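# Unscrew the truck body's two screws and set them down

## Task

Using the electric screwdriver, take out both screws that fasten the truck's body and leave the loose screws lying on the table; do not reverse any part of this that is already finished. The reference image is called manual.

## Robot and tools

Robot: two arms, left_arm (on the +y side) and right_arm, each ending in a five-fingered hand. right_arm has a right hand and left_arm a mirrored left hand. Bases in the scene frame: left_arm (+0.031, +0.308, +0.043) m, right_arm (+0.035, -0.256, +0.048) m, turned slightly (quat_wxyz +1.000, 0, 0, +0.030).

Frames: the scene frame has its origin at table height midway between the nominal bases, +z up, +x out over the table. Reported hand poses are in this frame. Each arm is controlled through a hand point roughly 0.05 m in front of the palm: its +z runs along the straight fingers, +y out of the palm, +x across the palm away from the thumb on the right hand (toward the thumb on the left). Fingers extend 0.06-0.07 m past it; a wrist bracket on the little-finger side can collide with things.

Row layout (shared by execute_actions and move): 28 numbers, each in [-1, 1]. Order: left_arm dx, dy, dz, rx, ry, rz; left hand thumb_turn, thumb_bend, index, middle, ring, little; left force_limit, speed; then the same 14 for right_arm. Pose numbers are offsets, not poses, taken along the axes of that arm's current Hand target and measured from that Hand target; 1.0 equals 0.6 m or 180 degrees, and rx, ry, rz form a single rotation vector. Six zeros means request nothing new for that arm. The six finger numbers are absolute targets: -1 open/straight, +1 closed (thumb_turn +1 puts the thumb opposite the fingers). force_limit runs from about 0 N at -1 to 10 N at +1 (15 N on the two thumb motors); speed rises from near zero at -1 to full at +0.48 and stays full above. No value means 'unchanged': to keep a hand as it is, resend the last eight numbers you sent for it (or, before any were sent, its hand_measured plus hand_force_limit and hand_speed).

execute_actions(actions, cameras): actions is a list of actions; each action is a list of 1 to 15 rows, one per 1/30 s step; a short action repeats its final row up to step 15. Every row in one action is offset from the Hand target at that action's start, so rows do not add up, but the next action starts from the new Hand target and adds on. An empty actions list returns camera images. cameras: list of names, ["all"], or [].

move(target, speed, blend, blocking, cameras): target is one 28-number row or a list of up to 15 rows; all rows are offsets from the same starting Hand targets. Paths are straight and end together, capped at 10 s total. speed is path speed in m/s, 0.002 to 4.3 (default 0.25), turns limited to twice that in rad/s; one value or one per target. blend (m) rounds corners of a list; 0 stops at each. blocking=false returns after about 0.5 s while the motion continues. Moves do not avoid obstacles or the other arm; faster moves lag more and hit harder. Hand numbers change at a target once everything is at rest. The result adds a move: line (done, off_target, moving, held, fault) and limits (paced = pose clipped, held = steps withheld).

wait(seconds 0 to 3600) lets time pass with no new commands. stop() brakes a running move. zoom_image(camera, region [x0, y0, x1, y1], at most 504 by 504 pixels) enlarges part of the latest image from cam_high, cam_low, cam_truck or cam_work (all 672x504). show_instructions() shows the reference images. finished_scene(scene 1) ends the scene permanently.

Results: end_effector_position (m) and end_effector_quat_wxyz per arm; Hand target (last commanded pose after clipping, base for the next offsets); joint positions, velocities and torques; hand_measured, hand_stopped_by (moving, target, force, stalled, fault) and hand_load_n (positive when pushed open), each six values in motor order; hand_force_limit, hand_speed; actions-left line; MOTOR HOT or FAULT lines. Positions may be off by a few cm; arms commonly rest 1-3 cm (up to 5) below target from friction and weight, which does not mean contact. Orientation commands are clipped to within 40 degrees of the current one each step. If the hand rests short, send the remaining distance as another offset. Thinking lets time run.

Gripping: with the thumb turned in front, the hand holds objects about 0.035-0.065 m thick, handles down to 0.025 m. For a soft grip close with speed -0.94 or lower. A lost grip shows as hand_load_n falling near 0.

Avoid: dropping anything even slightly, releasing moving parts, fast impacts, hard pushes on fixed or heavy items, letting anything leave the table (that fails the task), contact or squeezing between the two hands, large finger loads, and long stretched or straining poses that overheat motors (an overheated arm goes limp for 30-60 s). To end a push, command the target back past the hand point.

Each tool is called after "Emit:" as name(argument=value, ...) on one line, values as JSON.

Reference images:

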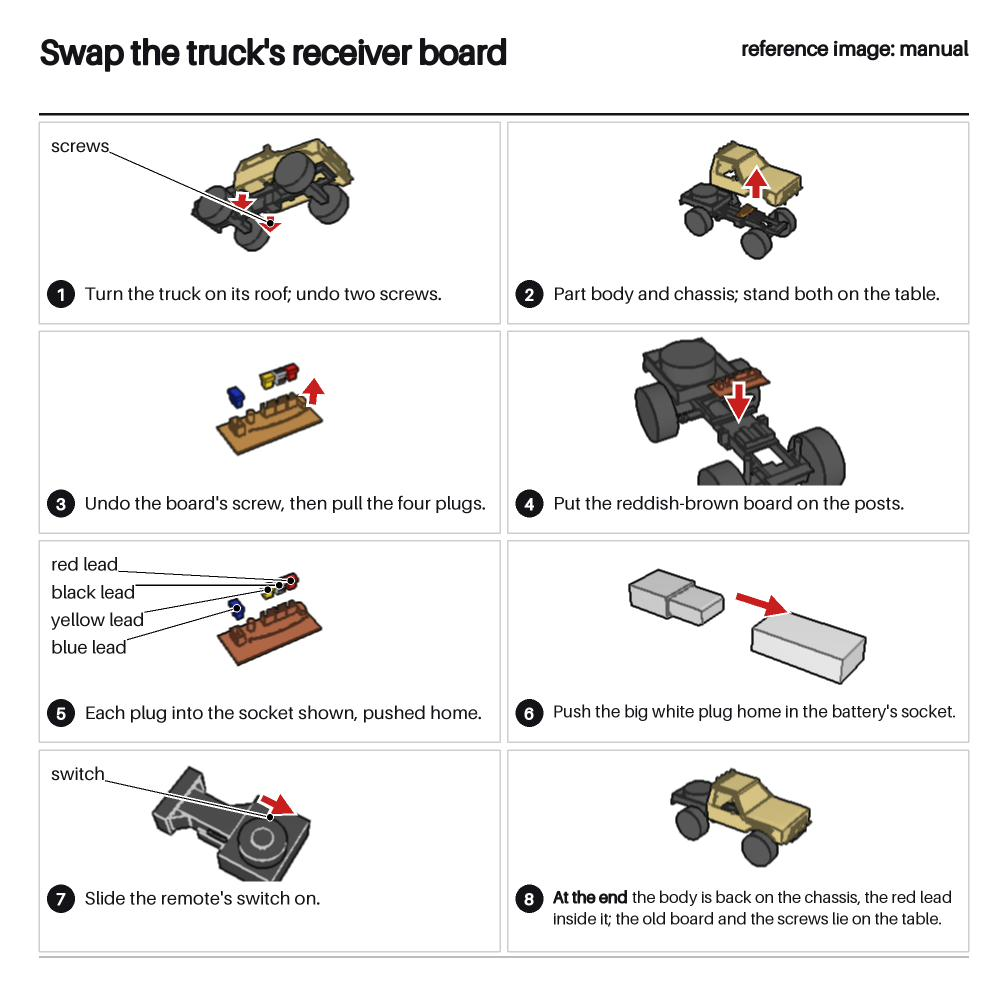

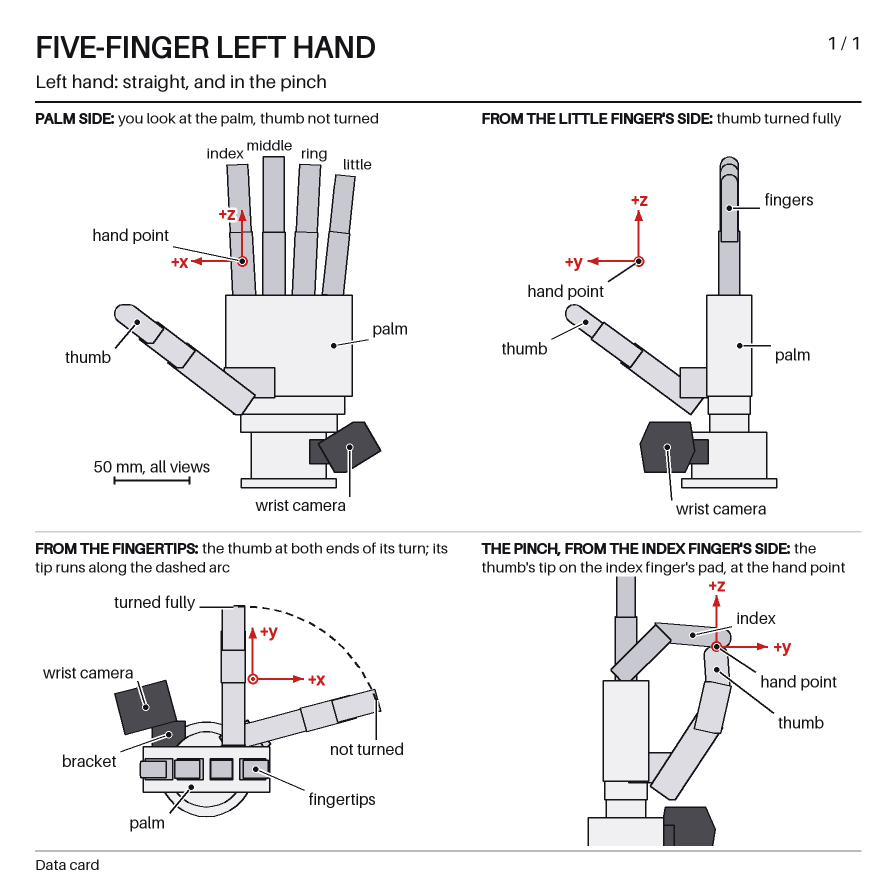

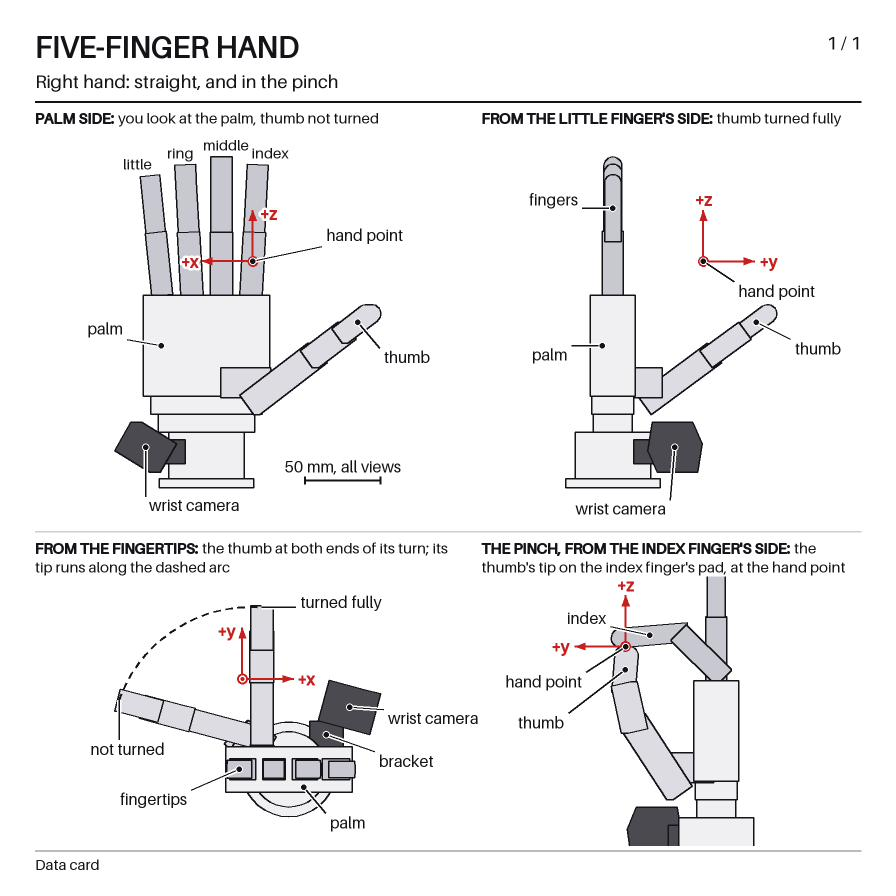

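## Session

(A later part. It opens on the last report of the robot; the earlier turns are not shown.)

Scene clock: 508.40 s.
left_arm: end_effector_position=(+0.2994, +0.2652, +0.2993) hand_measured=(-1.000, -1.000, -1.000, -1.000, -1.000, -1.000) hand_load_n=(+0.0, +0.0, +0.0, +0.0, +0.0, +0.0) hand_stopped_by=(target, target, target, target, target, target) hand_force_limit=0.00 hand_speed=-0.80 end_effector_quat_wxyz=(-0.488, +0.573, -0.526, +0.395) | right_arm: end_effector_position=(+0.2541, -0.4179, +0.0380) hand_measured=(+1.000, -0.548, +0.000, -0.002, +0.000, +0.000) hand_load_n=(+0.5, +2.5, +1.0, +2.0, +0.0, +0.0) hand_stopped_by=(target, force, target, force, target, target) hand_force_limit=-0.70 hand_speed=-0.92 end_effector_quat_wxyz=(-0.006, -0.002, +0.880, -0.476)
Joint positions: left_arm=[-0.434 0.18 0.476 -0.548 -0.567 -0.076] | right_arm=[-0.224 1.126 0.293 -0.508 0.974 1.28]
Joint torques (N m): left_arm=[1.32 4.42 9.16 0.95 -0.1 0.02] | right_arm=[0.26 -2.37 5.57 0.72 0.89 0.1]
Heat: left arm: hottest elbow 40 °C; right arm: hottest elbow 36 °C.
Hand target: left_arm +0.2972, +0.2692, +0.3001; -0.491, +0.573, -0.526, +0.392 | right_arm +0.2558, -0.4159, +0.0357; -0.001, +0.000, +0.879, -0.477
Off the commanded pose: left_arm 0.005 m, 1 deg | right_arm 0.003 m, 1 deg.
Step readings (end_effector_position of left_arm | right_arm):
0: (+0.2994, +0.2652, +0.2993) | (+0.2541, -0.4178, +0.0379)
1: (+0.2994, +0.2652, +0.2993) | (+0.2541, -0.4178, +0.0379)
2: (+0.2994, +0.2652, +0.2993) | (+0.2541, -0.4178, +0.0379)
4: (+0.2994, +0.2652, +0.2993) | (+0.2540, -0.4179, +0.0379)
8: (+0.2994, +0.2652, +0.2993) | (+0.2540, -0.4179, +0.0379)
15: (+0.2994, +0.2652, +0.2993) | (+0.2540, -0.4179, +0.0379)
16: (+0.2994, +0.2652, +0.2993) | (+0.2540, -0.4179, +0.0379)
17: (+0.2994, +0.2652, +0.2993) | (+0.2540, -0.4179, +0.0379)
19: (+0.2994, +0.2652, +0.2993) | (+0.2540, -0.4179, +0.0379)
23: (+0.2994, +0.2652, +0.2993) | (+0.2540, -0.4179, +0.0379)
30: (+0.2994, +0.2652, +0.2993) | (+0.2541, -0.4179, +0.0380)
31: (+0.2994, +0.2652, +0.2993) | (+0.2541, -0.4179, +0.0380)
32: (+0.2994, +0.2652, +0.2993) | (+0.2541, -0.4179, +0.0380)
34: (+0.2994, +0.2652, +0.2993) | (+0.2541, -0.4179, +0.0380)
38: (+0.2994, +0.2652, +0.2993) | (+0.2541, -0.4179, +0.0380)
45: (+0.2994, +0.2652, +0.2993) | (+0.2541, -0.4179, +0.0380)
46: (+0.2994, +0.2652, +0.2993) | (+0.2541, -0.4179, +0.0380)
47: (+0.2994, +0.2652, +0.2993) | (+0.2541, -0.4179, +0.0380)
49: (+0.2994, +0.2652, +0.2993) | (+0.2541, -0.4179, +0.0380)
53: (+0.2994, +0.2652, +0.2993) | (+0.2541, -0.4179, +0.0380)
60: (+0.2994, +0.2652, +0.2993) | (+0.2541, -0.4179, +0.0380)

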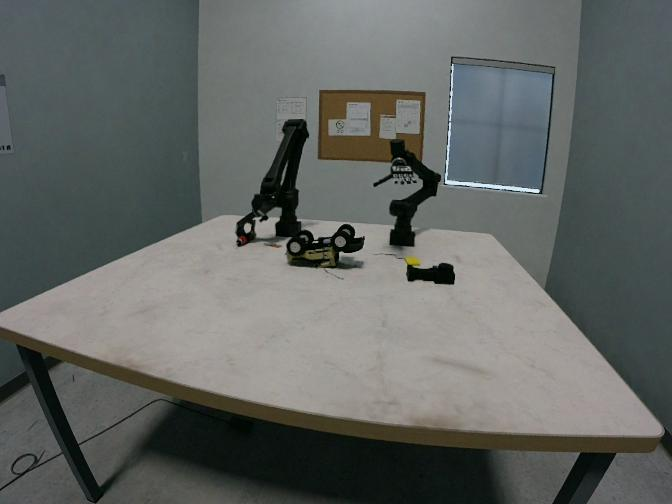

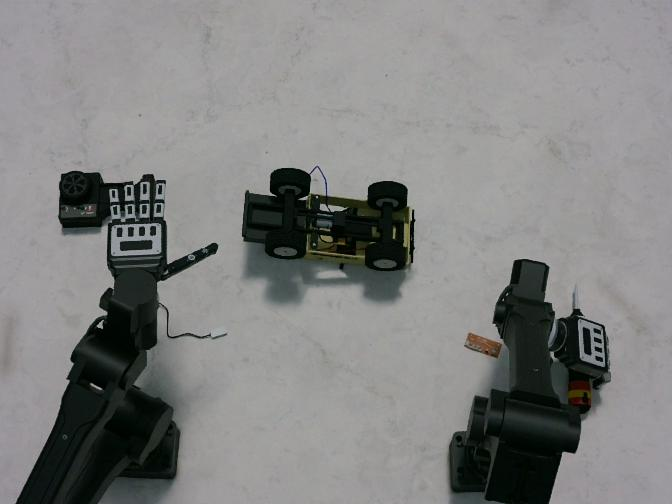

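Emit:
execute_actions(actions=[[[0,0,0,0,0,0,-1,-1,-1,-1,-1,-1,0,-0.8, 0,0,0,0,0,0,1,-0.54,0.1,0.1,0.3,0.3,-0.6,-0.92]],[[0,0,0,0,0,0,-1,-1,-1,-1,-1,-1,0,-0.8, 0,0,0,0,0,0,1,-0.54,0.1,0.1,0.3,0.3,-0.6,-0.92]],[[0,0,0,0,0,0,-1,-1,-1,-1,-1,-1,0,-0.8, 0,0,0,0,0,0,1,-0.54,0.1,0.1,0.3,0.3,-0.6,-0.92]],[[0,0,0,0,0,0,-1,-1,-1,-1,-1,-1,0,-0.8, 0,0,0,0,0,0,1,-0.54,0.1,0.1,0.3,0.3,-0.6,-0.92]]], cameras=["cam_low","cam_work"])

Emit:
zoom_image(camera="cam_low", region=[215, 205, 275, 255])

Emit:
zoom_image(camera="cam_work", region=[540, 270, 640, 430])

Scene clock: 522.43 s.
left_arm: end_effector_position=(+0.2994, +0.2652, +0.2993) hand_measured=(-1.000, -1.000, -1.000, -1.000, -1.000, -1.000) hand_load_n=(+0.0, +0.0, +0.0, +0.0, +0.0, +0.0) hand_stopped_by=(target, target, target, target, target, target) hand_force_limit=0.00 hand_speed=-0.80 end_effector_quat_wxyz=(-0.488, +0.573, -0.526, +0.395) | right_arm: end_effector_position=(+0.2541, -0.4180, +0.0380) hand_measured=(+1.000, -0.546, +0.014, +0.004, +0.028, +0.088) hand_load_n=(+2.0, +5.0, +1.5, +0.5, +1.0, +2.0) hand_stopped_by=(target, force, force, force, force, force) hand_force_limit=-0.60 hand_speed=-0.92 end_effector_quat_wxyz=(-0.006, -0.002, +0.879, -0.476)
Joint positions: left_arm=[-0.434 0.18 0.476 -0.548 -0.567 -0.076] | right_arm=[-0.224 1.126 0.293 -0.508 0.975 1.28]
Joint torques (N m): left_arm=[1.32 4.01 9.16 0.98 -0.11 0.01] | right_arm=[0.21 -2.32 5.55 0.75 0.86 0.1]
Heat: left arm: hottest elbow 40 °C; right arm: hottest elbow 36 °C.
Hand target: left_arm +0.2972, +0.2692, +0.3001; -0.491, +0.573, -0.526, +0.392 | right_arm +0.2558, -0.4160, +0.0357; -0.001, +0.000, +0.879, -0.477
Off the commanded pose: left_arm 0.005 m, 1 deg | right_arm 0.003 m, 1 deg.
Step readings (end_effector_position of left_arm | right_arm):
0: (+0.2994, +0.2652, +0.2993) | (+0.2541, -0.4179, +0.0380)
1: (+0.2994, +0.2652, +0.2993) | (+0.2541, -0.4179, +0.0380)
2: (+0.2994, +0.2652, +0.2993) | (+0.2541, -0.4179, +0.0380)
4: (+0.2994, +0.2652, +0.2993) | (+0.2541, -0.4180, +0.0380)
8: (+0.2994, +0.2652, +0.2993) | (+0.2541, -0.4180, +0.0380)
15: (+0.2994, +0.2652, +0.2993) | (+0.2541, -0.4180, +0.0380)
16: (+0.2994, +0.2652, +0.2993) | (+0.2541, -0.4180, +0.0380)
17: (+0.2994, +0.2652, +0.2993) | (+0.2541, -0.4180, +0.0380)
19: (+0.2994, +0.2652, +0.2993) | (+0.2541, -0.4180, +0.0380)
23: (+0.2994, +0.2652, +0.2993) | (+0.2541, -0.4180, +0.0380)
30: (+0.2994, +0.2652, +0.2993) | (+0.2541, -0.4180, +0.0380)
31: (+0.2994, +0.2652, +0.2993) | (+0.2541, -0.4180, +0.0380)
32: (+0.2994, +0.2652, +0.2993) | (+0.2541, -0.4180, +0.0380)
34: (+0.2994, +0.2652, +0.2993) | (+0.2541, -0.4180, +0.0380)
38: (+0.2994, +0.2652, +0.2993) | (+0.2541, -0.4180, +0.0380)
45: (+0.2994, +0.2652, +0.2993) | (+0.2541, -0.4180, +0.0380)
46: (+0.2994, +0.2652, +0.2993) | (+0.2541, -0.4180, +0.0380)
47: (+0.2994, +0.2652, +0.2993) | (+0.2541, -0.4180, +0.0380)
49: (+0.2994, +0.2652, +0.2993) | (+0.2541, -0.4180, +0.0380)
53: (+0.2994, +0.2652, +0.2993) | (+0.2541, -0.4180, +0.0380)
60: (+0.2994, +0.2652, +0.2993) | (+0.2541, -0.4180, +0.0380)

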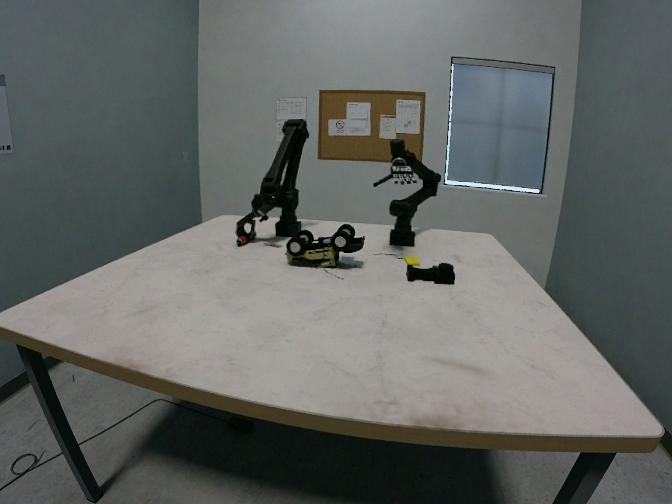

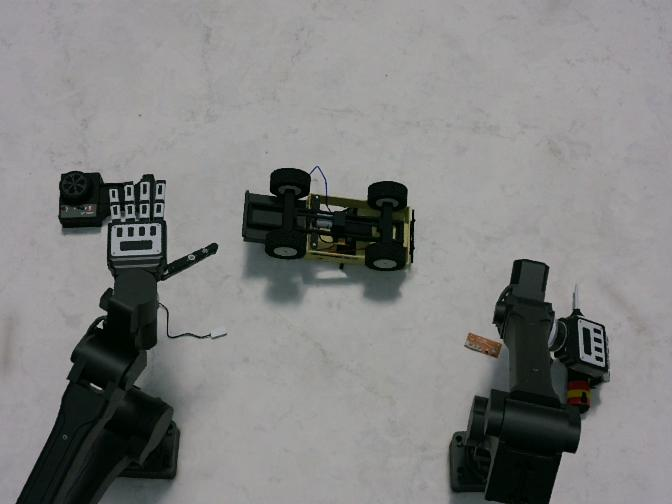

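Scaled by 8.400 from the camera's image (finer frame: 960x720).

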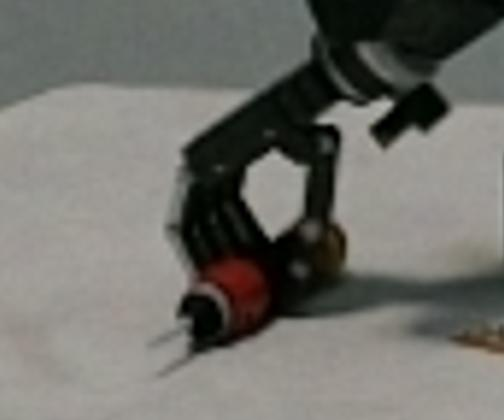

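Scaled by 3.150 from the camera's image (finer frame: 960x720).

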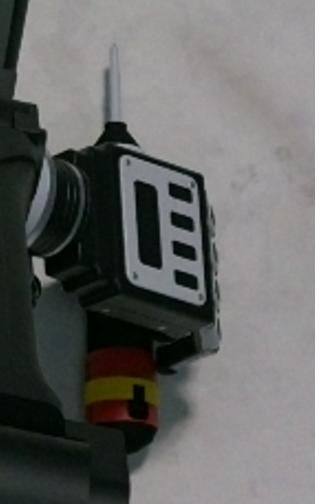

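Emit:
execute_actions(actions=[[[0,0,0,0,0,0,-1,-1,-1,-1,-1,-1,0,-0.8, 0,0,0,0,0,0,1,-0.54,0.2,0.2,0.25,0.4,-0.4,-0.94]],[[0,0,0,0,0,0,-1,-1,-1,-1,-1,-1,0,-0.8, 0,0,0,0,0,0,1,-0.54,0.2,0.2,0.25,0.4,-0.4,-0.94]],[[0,0,0,0,0,0,-1,-1,-1,-1,-1,-1,0,-0.8, 0,0,0,0,0,0,1,-0.54,0.2,0.2,0.25,0.4,-0.4,-0.94]],[[0,0,0,0,0,0,-1,-1,-1,-1,-1,-1,0,-0.8, 0,0,0,0,0,0,1,-0.54,0.2,0.2,0.25,0.4,-0.4,-0.94]]], cameras=["cam_low","cam_work"])

Emit:
zoom_image(camera="cam_low", region=[215, 205, 275, 255])

Scene clock: 537.70 s.
left_arm: end_effector_position=(+0.2994, +0.2652, +0.2993) hand_measured=(-1.000, -1.000, -1.000, -1.000, -1.000, -1.000) hand_load_n=(-0.5, +0.0, +0.0, +0.0, +0.0, +0.0) hand_stopped_by=(target, target, target, target, target, target) hand_force_limit=0.00 hand_speed=-0.80 end_effector_quat_wxyz=(-0.488, +0.573, -0.526, +0.395) | right_arm: end_effector_position=(+0.2541, -0.4180, +0.0380) hand_measured=(+1.000, -0.548, +0.036, +0.032, +0.066, +0.144) hand_load_n=(+4.5, +10.0, +2.0, +2.0, +2.5, +3.0) hand_stopped_by=(target, force, force, force, force, force) hand_force_limit=-0.40 hand_speed=-0.94 end_effector_quat_wxyz=(-0.006, -0.002, +0.879, -0.476)
Joint positions: left_arm=[-0.434 0.18 0.476 -0.548 -0.567 -0.076] | right_arm=[-0.224 1.126 0.293 -0.508 0.975 1.28]
Joint torques (N m): left_arm=[1.67 4.07 9.11 0.99 -0.11 -0.01] | right_arm=[0.21 -2.26 5.6 0.66 0.86 0.1]
Heat: left arm: hottest elbow 40 °C; right arm: hottest elbow 35 °C.
Hand target: left_arm +0.2972, +0.2692, +0.3001; -0.491, +0.573, -0.526, +0.392 | right_arm +0.2558, -0.4159, +0.0357; -0.001, +0.000, +0.879, -0.477
Off the commanded pose: left_arm 0.005 m, 1 deg | right_arm 0.004 m, 1 deg.
Step readings (end_effector_position of left_arm | right_arm):
0: (+0.2994, +0.2652, +0.2993) | (+0.2541, -0.4180, +0.0380)
1: (+0.2994, +0.2652, +0.2993) | (+0.2541, -0.4180, +0.0380)
2: (+0.2994, +0.2652, +0.2993) | (+0.2541, -0.4180, +0.0380)
4: (+0.2994, +0.2652, +0.2993) | (+0.2541, -0.4180, +0.0380)
8: (+0.2994, +0.2652, +0.2993) | (+0.2541, -0.4180, +0.0380)
15: (+0.2994, +0.2652, +0.2993) | (+0.2541, -0.4180, +0.0380)
16: (+0.2994, +0.2652, +0.2993) | (+0.2541, -0.4180, +0.0380)
17: (+0.2994, +0.2652, +0.2993) | (+0.2541, -0.4180, +0.0380)
19: (+0.2994, +0.2652, +0.2993) | (+0.2541, -0.4180, +0.0380)
23: (+0.2994, +0.2652, +0.2993) | (+0.2541, -0.4180, +0.0380)
30: (+0.2994, +0.2652, +0.2993) | (+0.2541, -0.4180, +0.0380)
31: (+0.2994, +0.2652, +0.2993) | (+0.2541, -0.4180, +0.0380)
32: (+0.2994, +0.2652, +0.2993) | (+0.2541, -0.4180, +0.0380)
34: (+0.2994, +0.2652, +0.2993) | (+0.2541, -0.4180, +0.0380)
38: (+0.2994, +0.2652, +0.2993) | (+0.2541, -0.4180, +0.0380)
45: (+0.2994, +0.2652, +0.2993) | (+0.2541, -0.4180, +0.0380)
46: (+0.2994, +0.2652, +0.2993) | (+0.2541, -0.4180, +0.0380)
47: (+0.2994, +0.2652, +0.2993) | (+0.2541, -0.4180, +0.0380)
49: (+0.2994, +0.2652, +0.2993) | (+0.2541, -0.4180, +0.0380)
53: (+0.2994, +0.2652, +0.2993) | (+0.2541, -0.4180, +0.0380)
60: (+0.2994, +0.2652, +0.2993) | (+0.2541, -0.4180, +0.0380)

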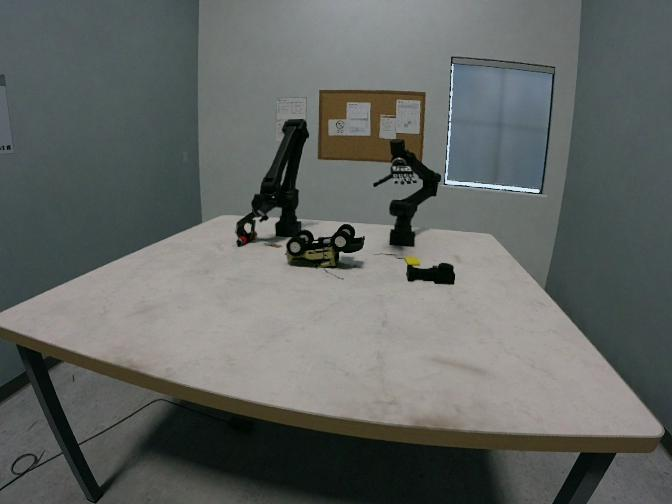

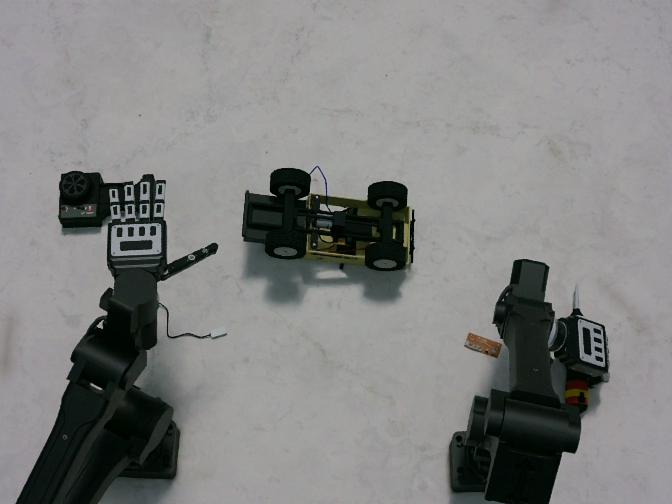

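Scaled by 8.400 from the camera's image (finer frame: 960x720).

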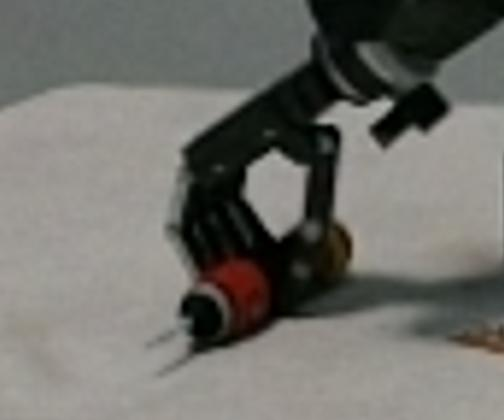

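Emit:
move(target=[[0,0,0,0,0,0,-1,-1,-1,-1,-1,-1,0,-0.8, 0,-0.0419,-0.0273,0,0,0,1,-0.54,0.2,0.2,0.25,0.4,-0.4,-0.94]], speed=0.04, cameras=["cam_low","cam_work"])

Emit:
zoom_image(camera="cam_low", region=[215, 205, 275, 255])

Emit:
zoom_image(camera="cam_work", region=[540, 270, 640, 430])

Scene clock: 545.27 s.
left_arm: end_effector_position=(+0.2994, +0.2652, +0.2993) hand_measured=(-1.000, -1.000, -1.000, -1.000, -1.000, -1.000) hand_load_n=(+0.0, +0.0, -0.5, +0.0, +0.0, +0.0) hand_stopped_by=(target, target, target, target, target, target) hand_force_limit=0.00 hand_speed=-0.80 end_effector_quat_wxyz=(-0.488, +0.573, -0.526, +0.395) | right_arm: end_effector_position=(+0.2363, -0.4146, +0.0489) hand_measured=(+1.000, -0.548, +0.036, +0.032, +0.066, +0.144) hand_load_n=(+5.0, +10.0, +2.5, +2.5, +2.0, +2.0) hand_stopped_by=(target, force, force, force, force, force) hand_force_limit=-0.40 hand_speed=-0.94 end_effector_quat_wxyz=(-0.024, -0.012, +0.881, -0.472)
Joint positions: left_arm=[-0.434 0.18 0.476 -0.548 -0.567 -0.076] | right_arm=[-0.224 1.035 0.293 -0.64 0.972 1.28]
Joint torques (N m): left_arm=[1.32 4.07 9.14 1.05 -0.12 0.01] | right_arm=[-0.03 -3.37 9.58 -0.2 0.95 0.05]
Heat: left arm: hottest elbow 40 °C; right arm: hottest elbow 35 °C.
Hand target: left_arm +0.2972, +0.2692, +0.3001; -0.491, +0.573, -0.526, +0.392 | right_arm +0.2559, -0.4159, +0.0658; +0.000, +0.000, +0.879, -0.477
Off the commanded pose: left_arm 0.005 m, 1 deg | right_arm 0.026 m, 3 deg.
move: off_target (right_arm)

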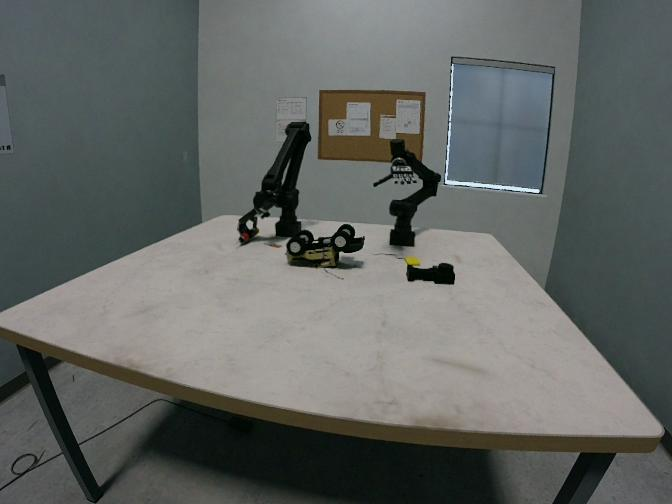

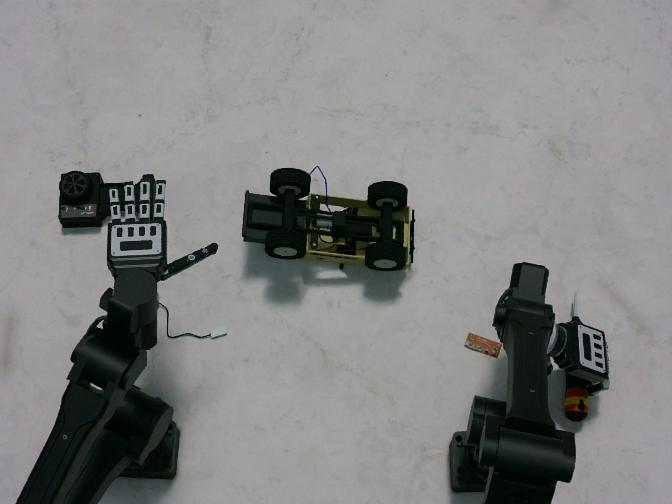

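Scaled by 8.400 from the camera's image (finer frame: 960x720).

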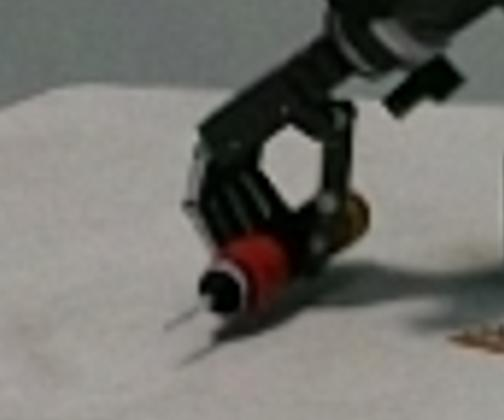

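Scaled by 3.150 from the camera's image (finer frame: 960x720).

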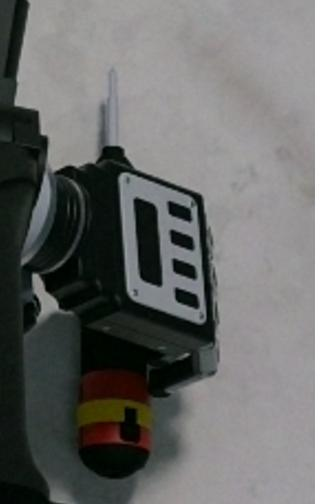

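Emit:
move(target=[[0,0,0,0,0,0,-1,-1,-1,-1,-1,-1,0,-0.8, 0,-0.1398,-0.0908,0,0,0,1,-0.54,0.2,0.2,0.25,0.4,-0.4,-0.94],[0,0,0,0,0,0,-1,-1,-1,-1,-1,-1,0,-0.8, -0.04,-0.2665,-0.2447,-0.2469,-0.2469,-0.4546,1,-0.54,0.2,0.2,0.25,0.4,-0.4,-0.94]], speed=0.15, blend=[0.02,0], cameras=["all"])

Scene clock: 589.70 s.
left_arm: end_effector_position=(+0.2994, +0.2652, +0.2993) hand_measured=(-1.000, -1.000, -1.000, -1.000, -1.000, -1.000) hand_load_n=(+0.0, +0.0, +0.0, +0.0, +0.0, +0.0) hand_stopped_by=(target, target, target, target, target, target) hand_force_limit=0.00 hand_speed=-0.80 end_effector_quat_wxyz=(-0.488, +0.573, -0.526, +0.395) | right_arm: end_effector_position=(+0.2664, -0.3755, +0.2597) hand_measured=(+1.000, -0.548, +0.036, +0.032, +0.066, +0.144) hand_load_n=(+5.5, +9.0, +3.5, +3.0, +2.5, +3.0) hand_stopped_by=(target, force, force, force, force, force) hand_force_limit=-0.40 hand_speed=-0.94 end_effector_quat_wxyz=(-0.008, -0.697, +0.717, +0.019)
Joint positions: left_arm=[-0.434 0.18 0.476 -0.548 -0.567 -0.076] | right_arm=[-0.538 1.229 1.141 -1.524 0.003 -0.45]
Joint torques (N m): left_arm=[1.44 4.07 9.17 1.07 -0.1 0.02] | right_arm=[0.21 -7 13.81 -0.88 0.06 -0.21]
Heat: left arm: hottest elbow 40 °C; right arm: hottest elbow 38 °C.
Hand target: left_arm +0.2972, +0.2692, +0.3001; -0.491, +0.573, -0.526, +0.392 | right_arm +0.2801, -0.3799, +0.2798; +0.000, +0.707, -0.707, +0.000
Off the commanded pose: left_arm 0.005 m, 1 deg | right_arm 0.025 m, 3 deg.
move: off_target (right_arm)

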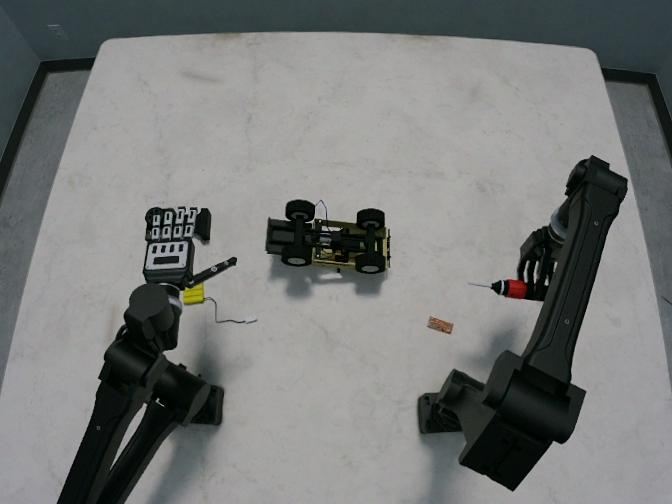

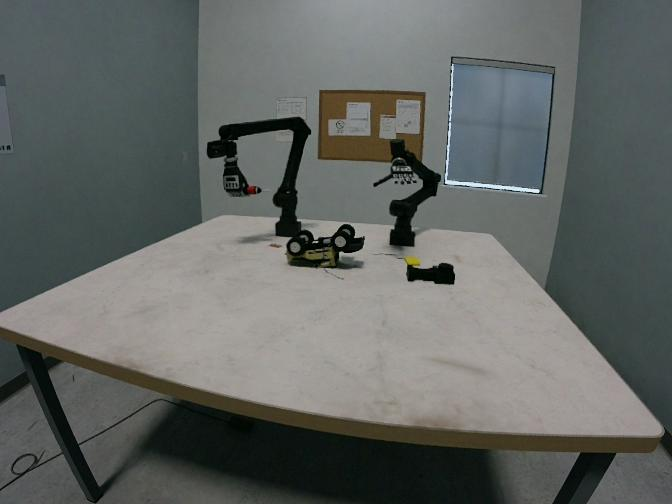

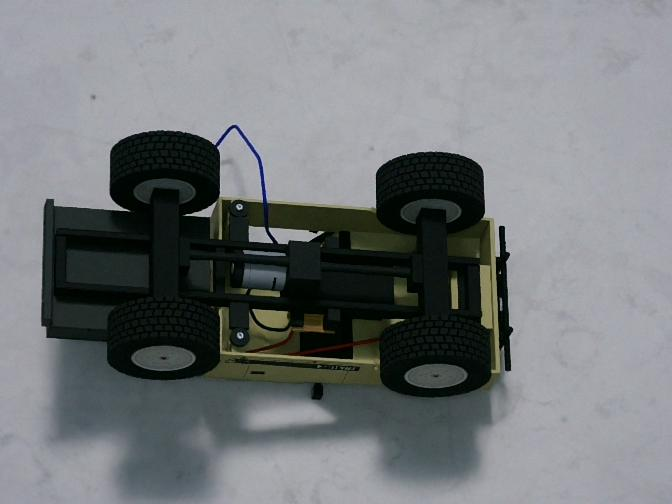

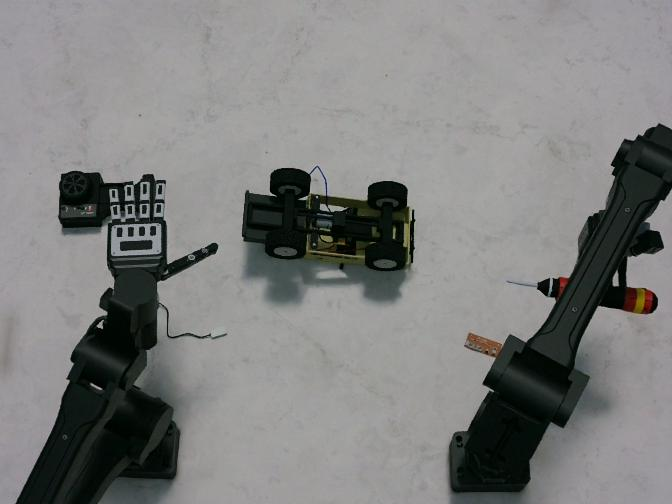

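Emit:
zoom_image(camera="cam_work", region=[500, 180, 672, 340])

Emit:
zoom_image(camera="cam_low", region=[200, 130, 290, 210])

Scaled by 2.930 from the camera's image (finer frame: 960x720).

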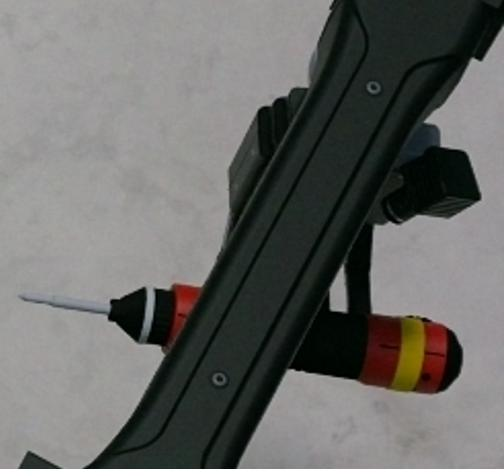

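Scaled by 5.600 from the camera's image (finer frame: 960x720).

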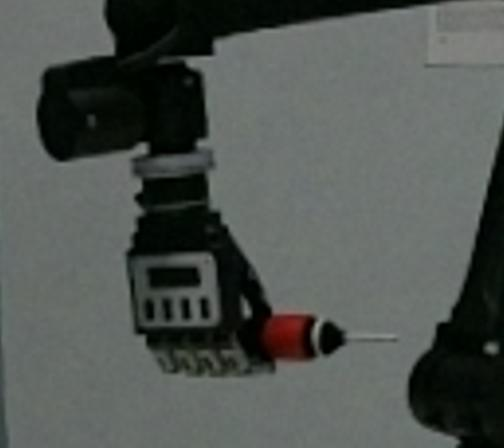

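Emit:
zoom_image(camera="cam_work", region=[615, 280, 665, 320])

Scaled by 10.080 from the camera's image (finer frame: 960x720).

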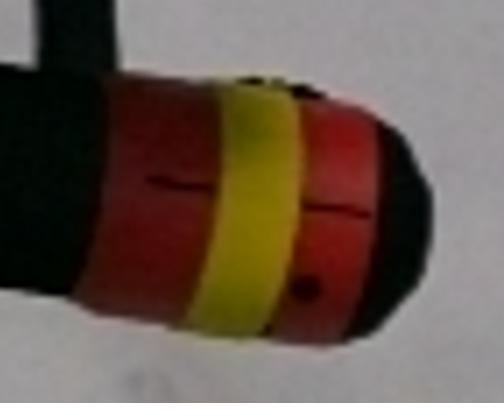

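Emit:
move(target=[[0,0,0,0,0,0,-1,-1,-1,-1,-1,-1,0,-0.8, -0.2167,-0.1167,-0.0667,0,0,-0.7222,1,-0.54,0.2,0.2,0.25,0.4,-0.4,-0.94]], speed=0.18, cameras=["all"])

Scene clock: 623.20 s.
left_arm: end_effector_position=(+0.2994, +0.2652, +0.2993) hand_measured=(-1.000, -1.000, -1.000, -1.000, -1.000, -1.000) hand_load_n=(+0.0, +0.0, +0.0, +0.0, +0.0, -0.5) hand_stopped_by=(target, target, target, target, target, target) hand_force_limit=0.00 hand_speed=-0.80 end_effector_quat_wxyz=(-0.488, +0.573, -0.526, +0.395) | right_arm: end_effector_position=(+0.3378, -0.2556, +0.2889) hand_measured=(+1.000, -0.548, +0.036, +0.032, +0.066, +0.144) hand_load_n=(+5.0, +9.0, +3.5, +3.0, +2.5, +3.0) hand_stopped_by=(target, force, force, force, force, force) hand_force_limit=-0.40 hand_speed=-0.94 end_effector_quat_wxyz=(-0.005, +0.943, +0.330, -0.038)
Joint positions: left_arm=[-0.434 0.18 0.476 -0.548 -0.567 -0.076] | right_arm=[0.167 1.168 1.175 -1.653 -0.001 -2.017]
Joint torques (N m): left_arm=[1.32 4.01 9.16 0.9 -0.12 0] | right_arm=[0.26 -8.23 14.09 -0.58 0.16 -0.15]
Heat: left arm: hottest elbow 40 °C; right arm: hottest elbow 41 °C.
Hand target: left_arm +0.2972, +0.2692, +0.3001; -0.491, +0.573, -0.526, +0.392 | right_arm +0.3502, -0.2499, +0.3198; +0.000, +0.940, +0.342, +0.000
Off the commanded pose: left_arm 0.005 m, 1 deg | right_arm 0.034 m, 5 deg.
move: off_target (right_arm)

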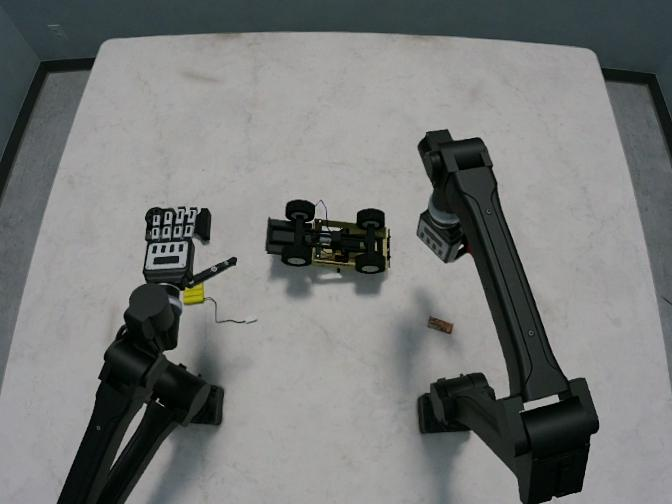

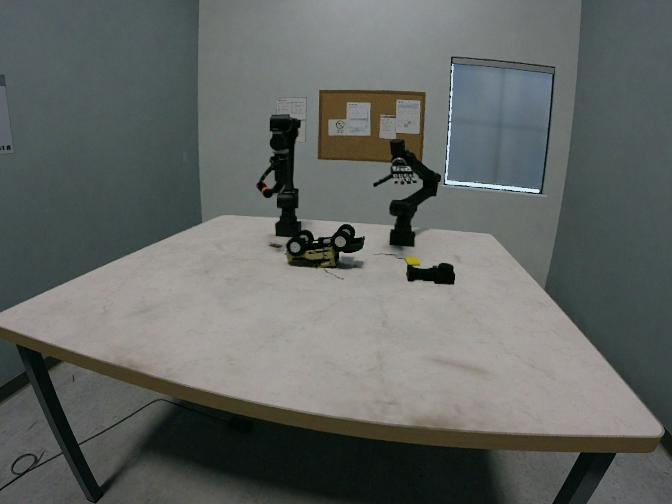

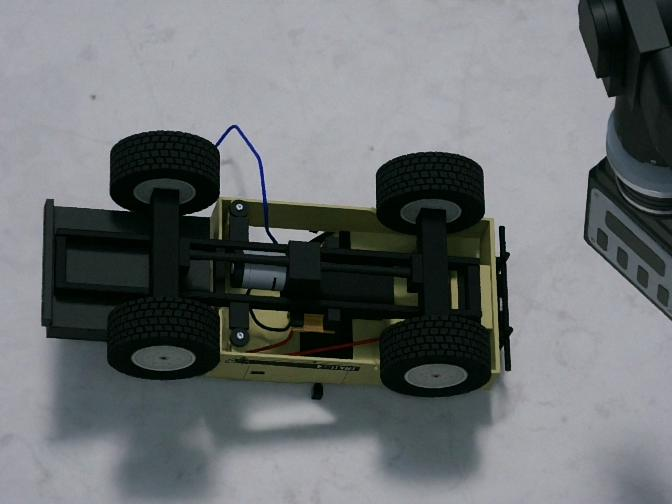

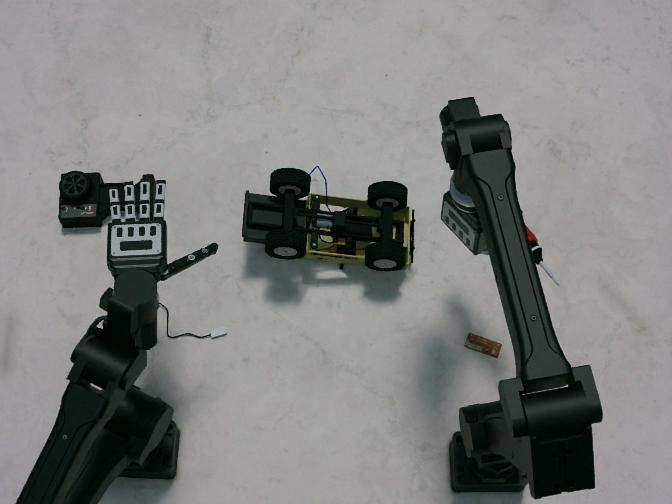

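Emit:
move(target=[[0,0,0,0,0,0,-1,-1,-1,-1,-1,-1,0,-0.8, 0.288,-0.0844,-0.017,0.0408,0.5417,0.0409,1,-0.54,0.2,0.2,0.25,0.4,-0.4,-0.94]], speed=0.15, cameras=["all"])

Scene clock: 639.90 s.
left_arm: end_effector_position=(+0.2994, +0.2652, +0.2993) hand_measured=(-1.000, -1.000, -1.000, -1.000, -1.000, -1.000) hand_load_n=(+0.0, +0.0, +0.0, +0.0, +0.0, +0.0) hand_stopped_by=(target, target, target, target, target, target) hand_force_limit=0.00 hand_speed=-0.80 end_effector_quat_wxyz=(-0.488, +0.573, -0.526, +0.395) | right_arm: end_effector_position=(+0.4491, -0.1049, +0.3083) hand_measured=(+1.000, -0.548, +0.036, +0.032, +0.066, +0.144) hand_load_n=(+6.0, +10.0, +3.0, +2.0, +2.0, +1.5) hand_stopped_by=(target, force, force, force, force, force) hand_force_limit=-0.40 hand_speed=-0.94 end_effector_quat_wxyz=(-0.307, +0.659, +0.164, +0.666)
Joint positions: left_arm=[-0.434 0.18 0.476 -0.548 -0.567 -0.076] | right_arm=[0.239 0.867 0.369 0.58 -0.377 -1.353]
Joint torques (N m): left_arm=[1.49 4.37 9.16 1.01 -0.13 0.01] | right_arm=[0.15 -3.25 10.22 2.91 0.26 -0.14]
Heat: left arm: hottest elbow 40 °C; right arm: hottest elbow 42 °C.
Hand target: left_arm +0.2972, +0.2692, +0.3001; -0.491, +0.573, -0.526, +0.392 | right_arm +0.4501, -0.1000, +0.3301; -0.310, +0.636, +0.171, +0.686
Off the commanded pose: left_arm 0.005 m, 1 deg | right_arm 0.022 m, 4 deg.
move: off_target (right_arm)

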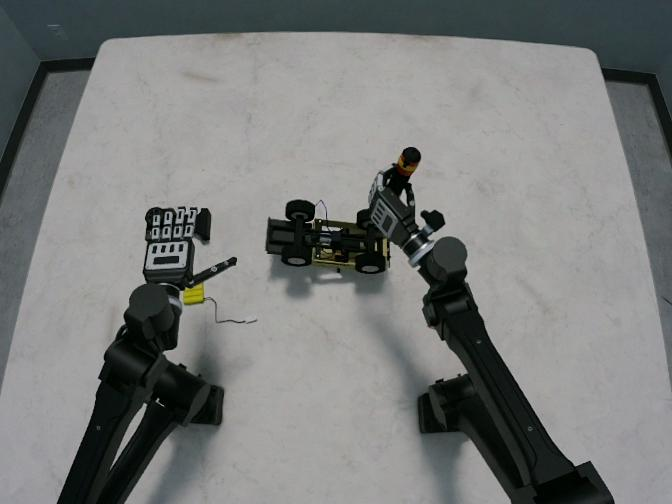

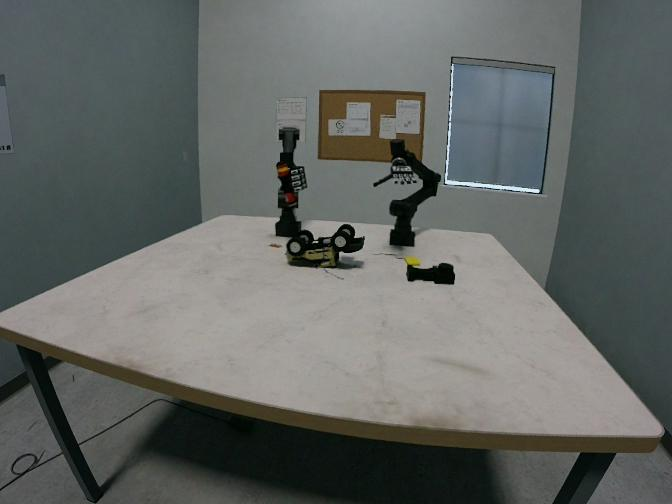

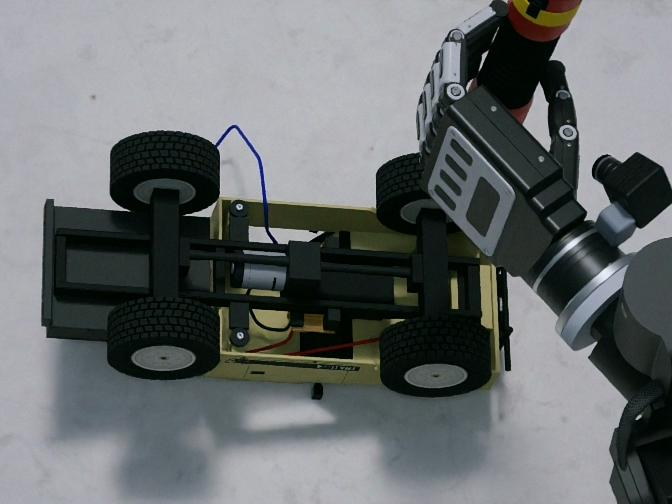

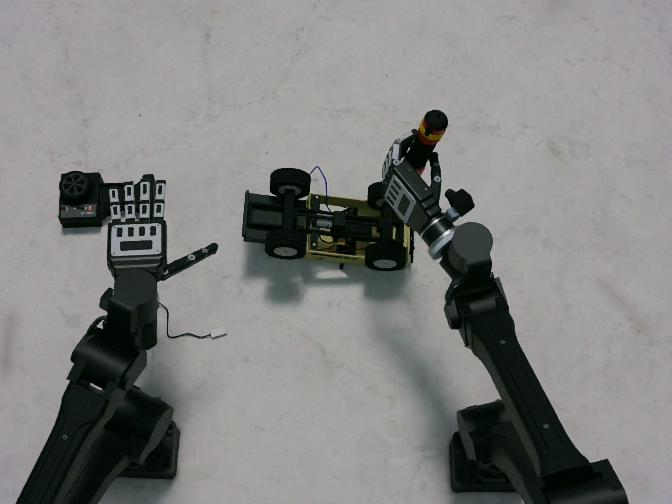

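Emit:
zoom_image(camera="cam_truck", region=[380, 0, 640, 260])

Emit:
zoom_image(camera="cam_low", region=[250, 140, 360, 280])

Scaled by 1.938 from the camera's image (finer frame: 960x720).

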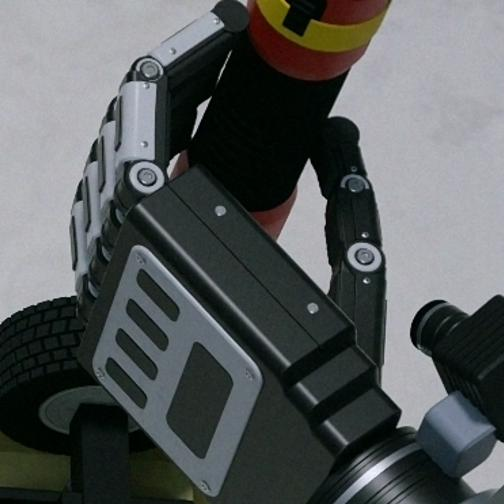

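Scaled by 3.600 from the camera's image (finer frame: 960x720).

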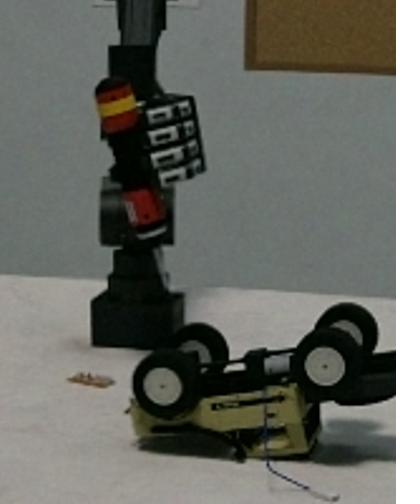

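Emit:
zoom_image(camera="cam_low", region=[270, 155, 315, 230])

Emit:
zoom_image(camera="cam_high", region=[350, 140, 450, 280])

Scaled by 6.720 from the camera's image (finer frame: 960x720).

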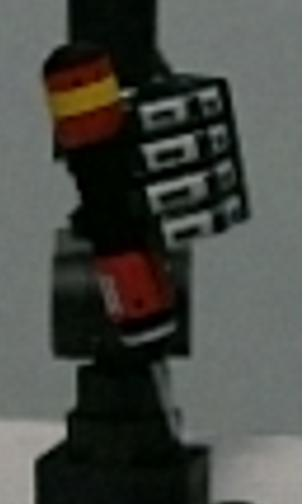

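Scaled by 3.600 from the camera's image (finer frame: 960x720).

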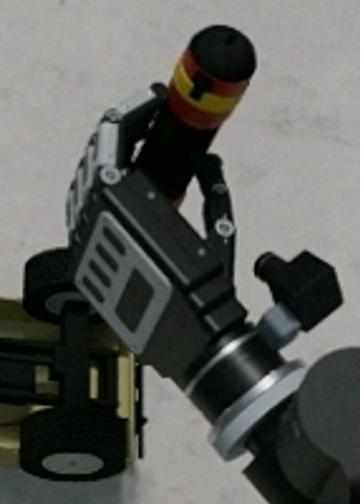

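Emit:
zoom_image(camera="cam_low", region=[280, 215, 370, 285])

Scaled by 5.600 from the camera's image (finer frame: 960x720).

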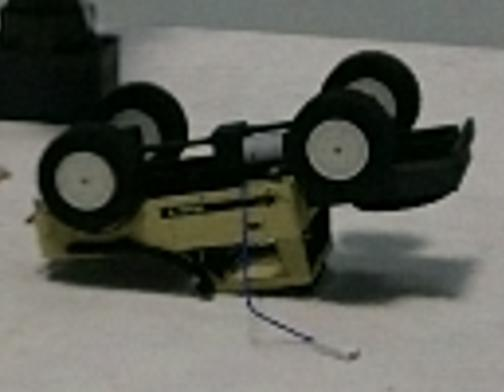

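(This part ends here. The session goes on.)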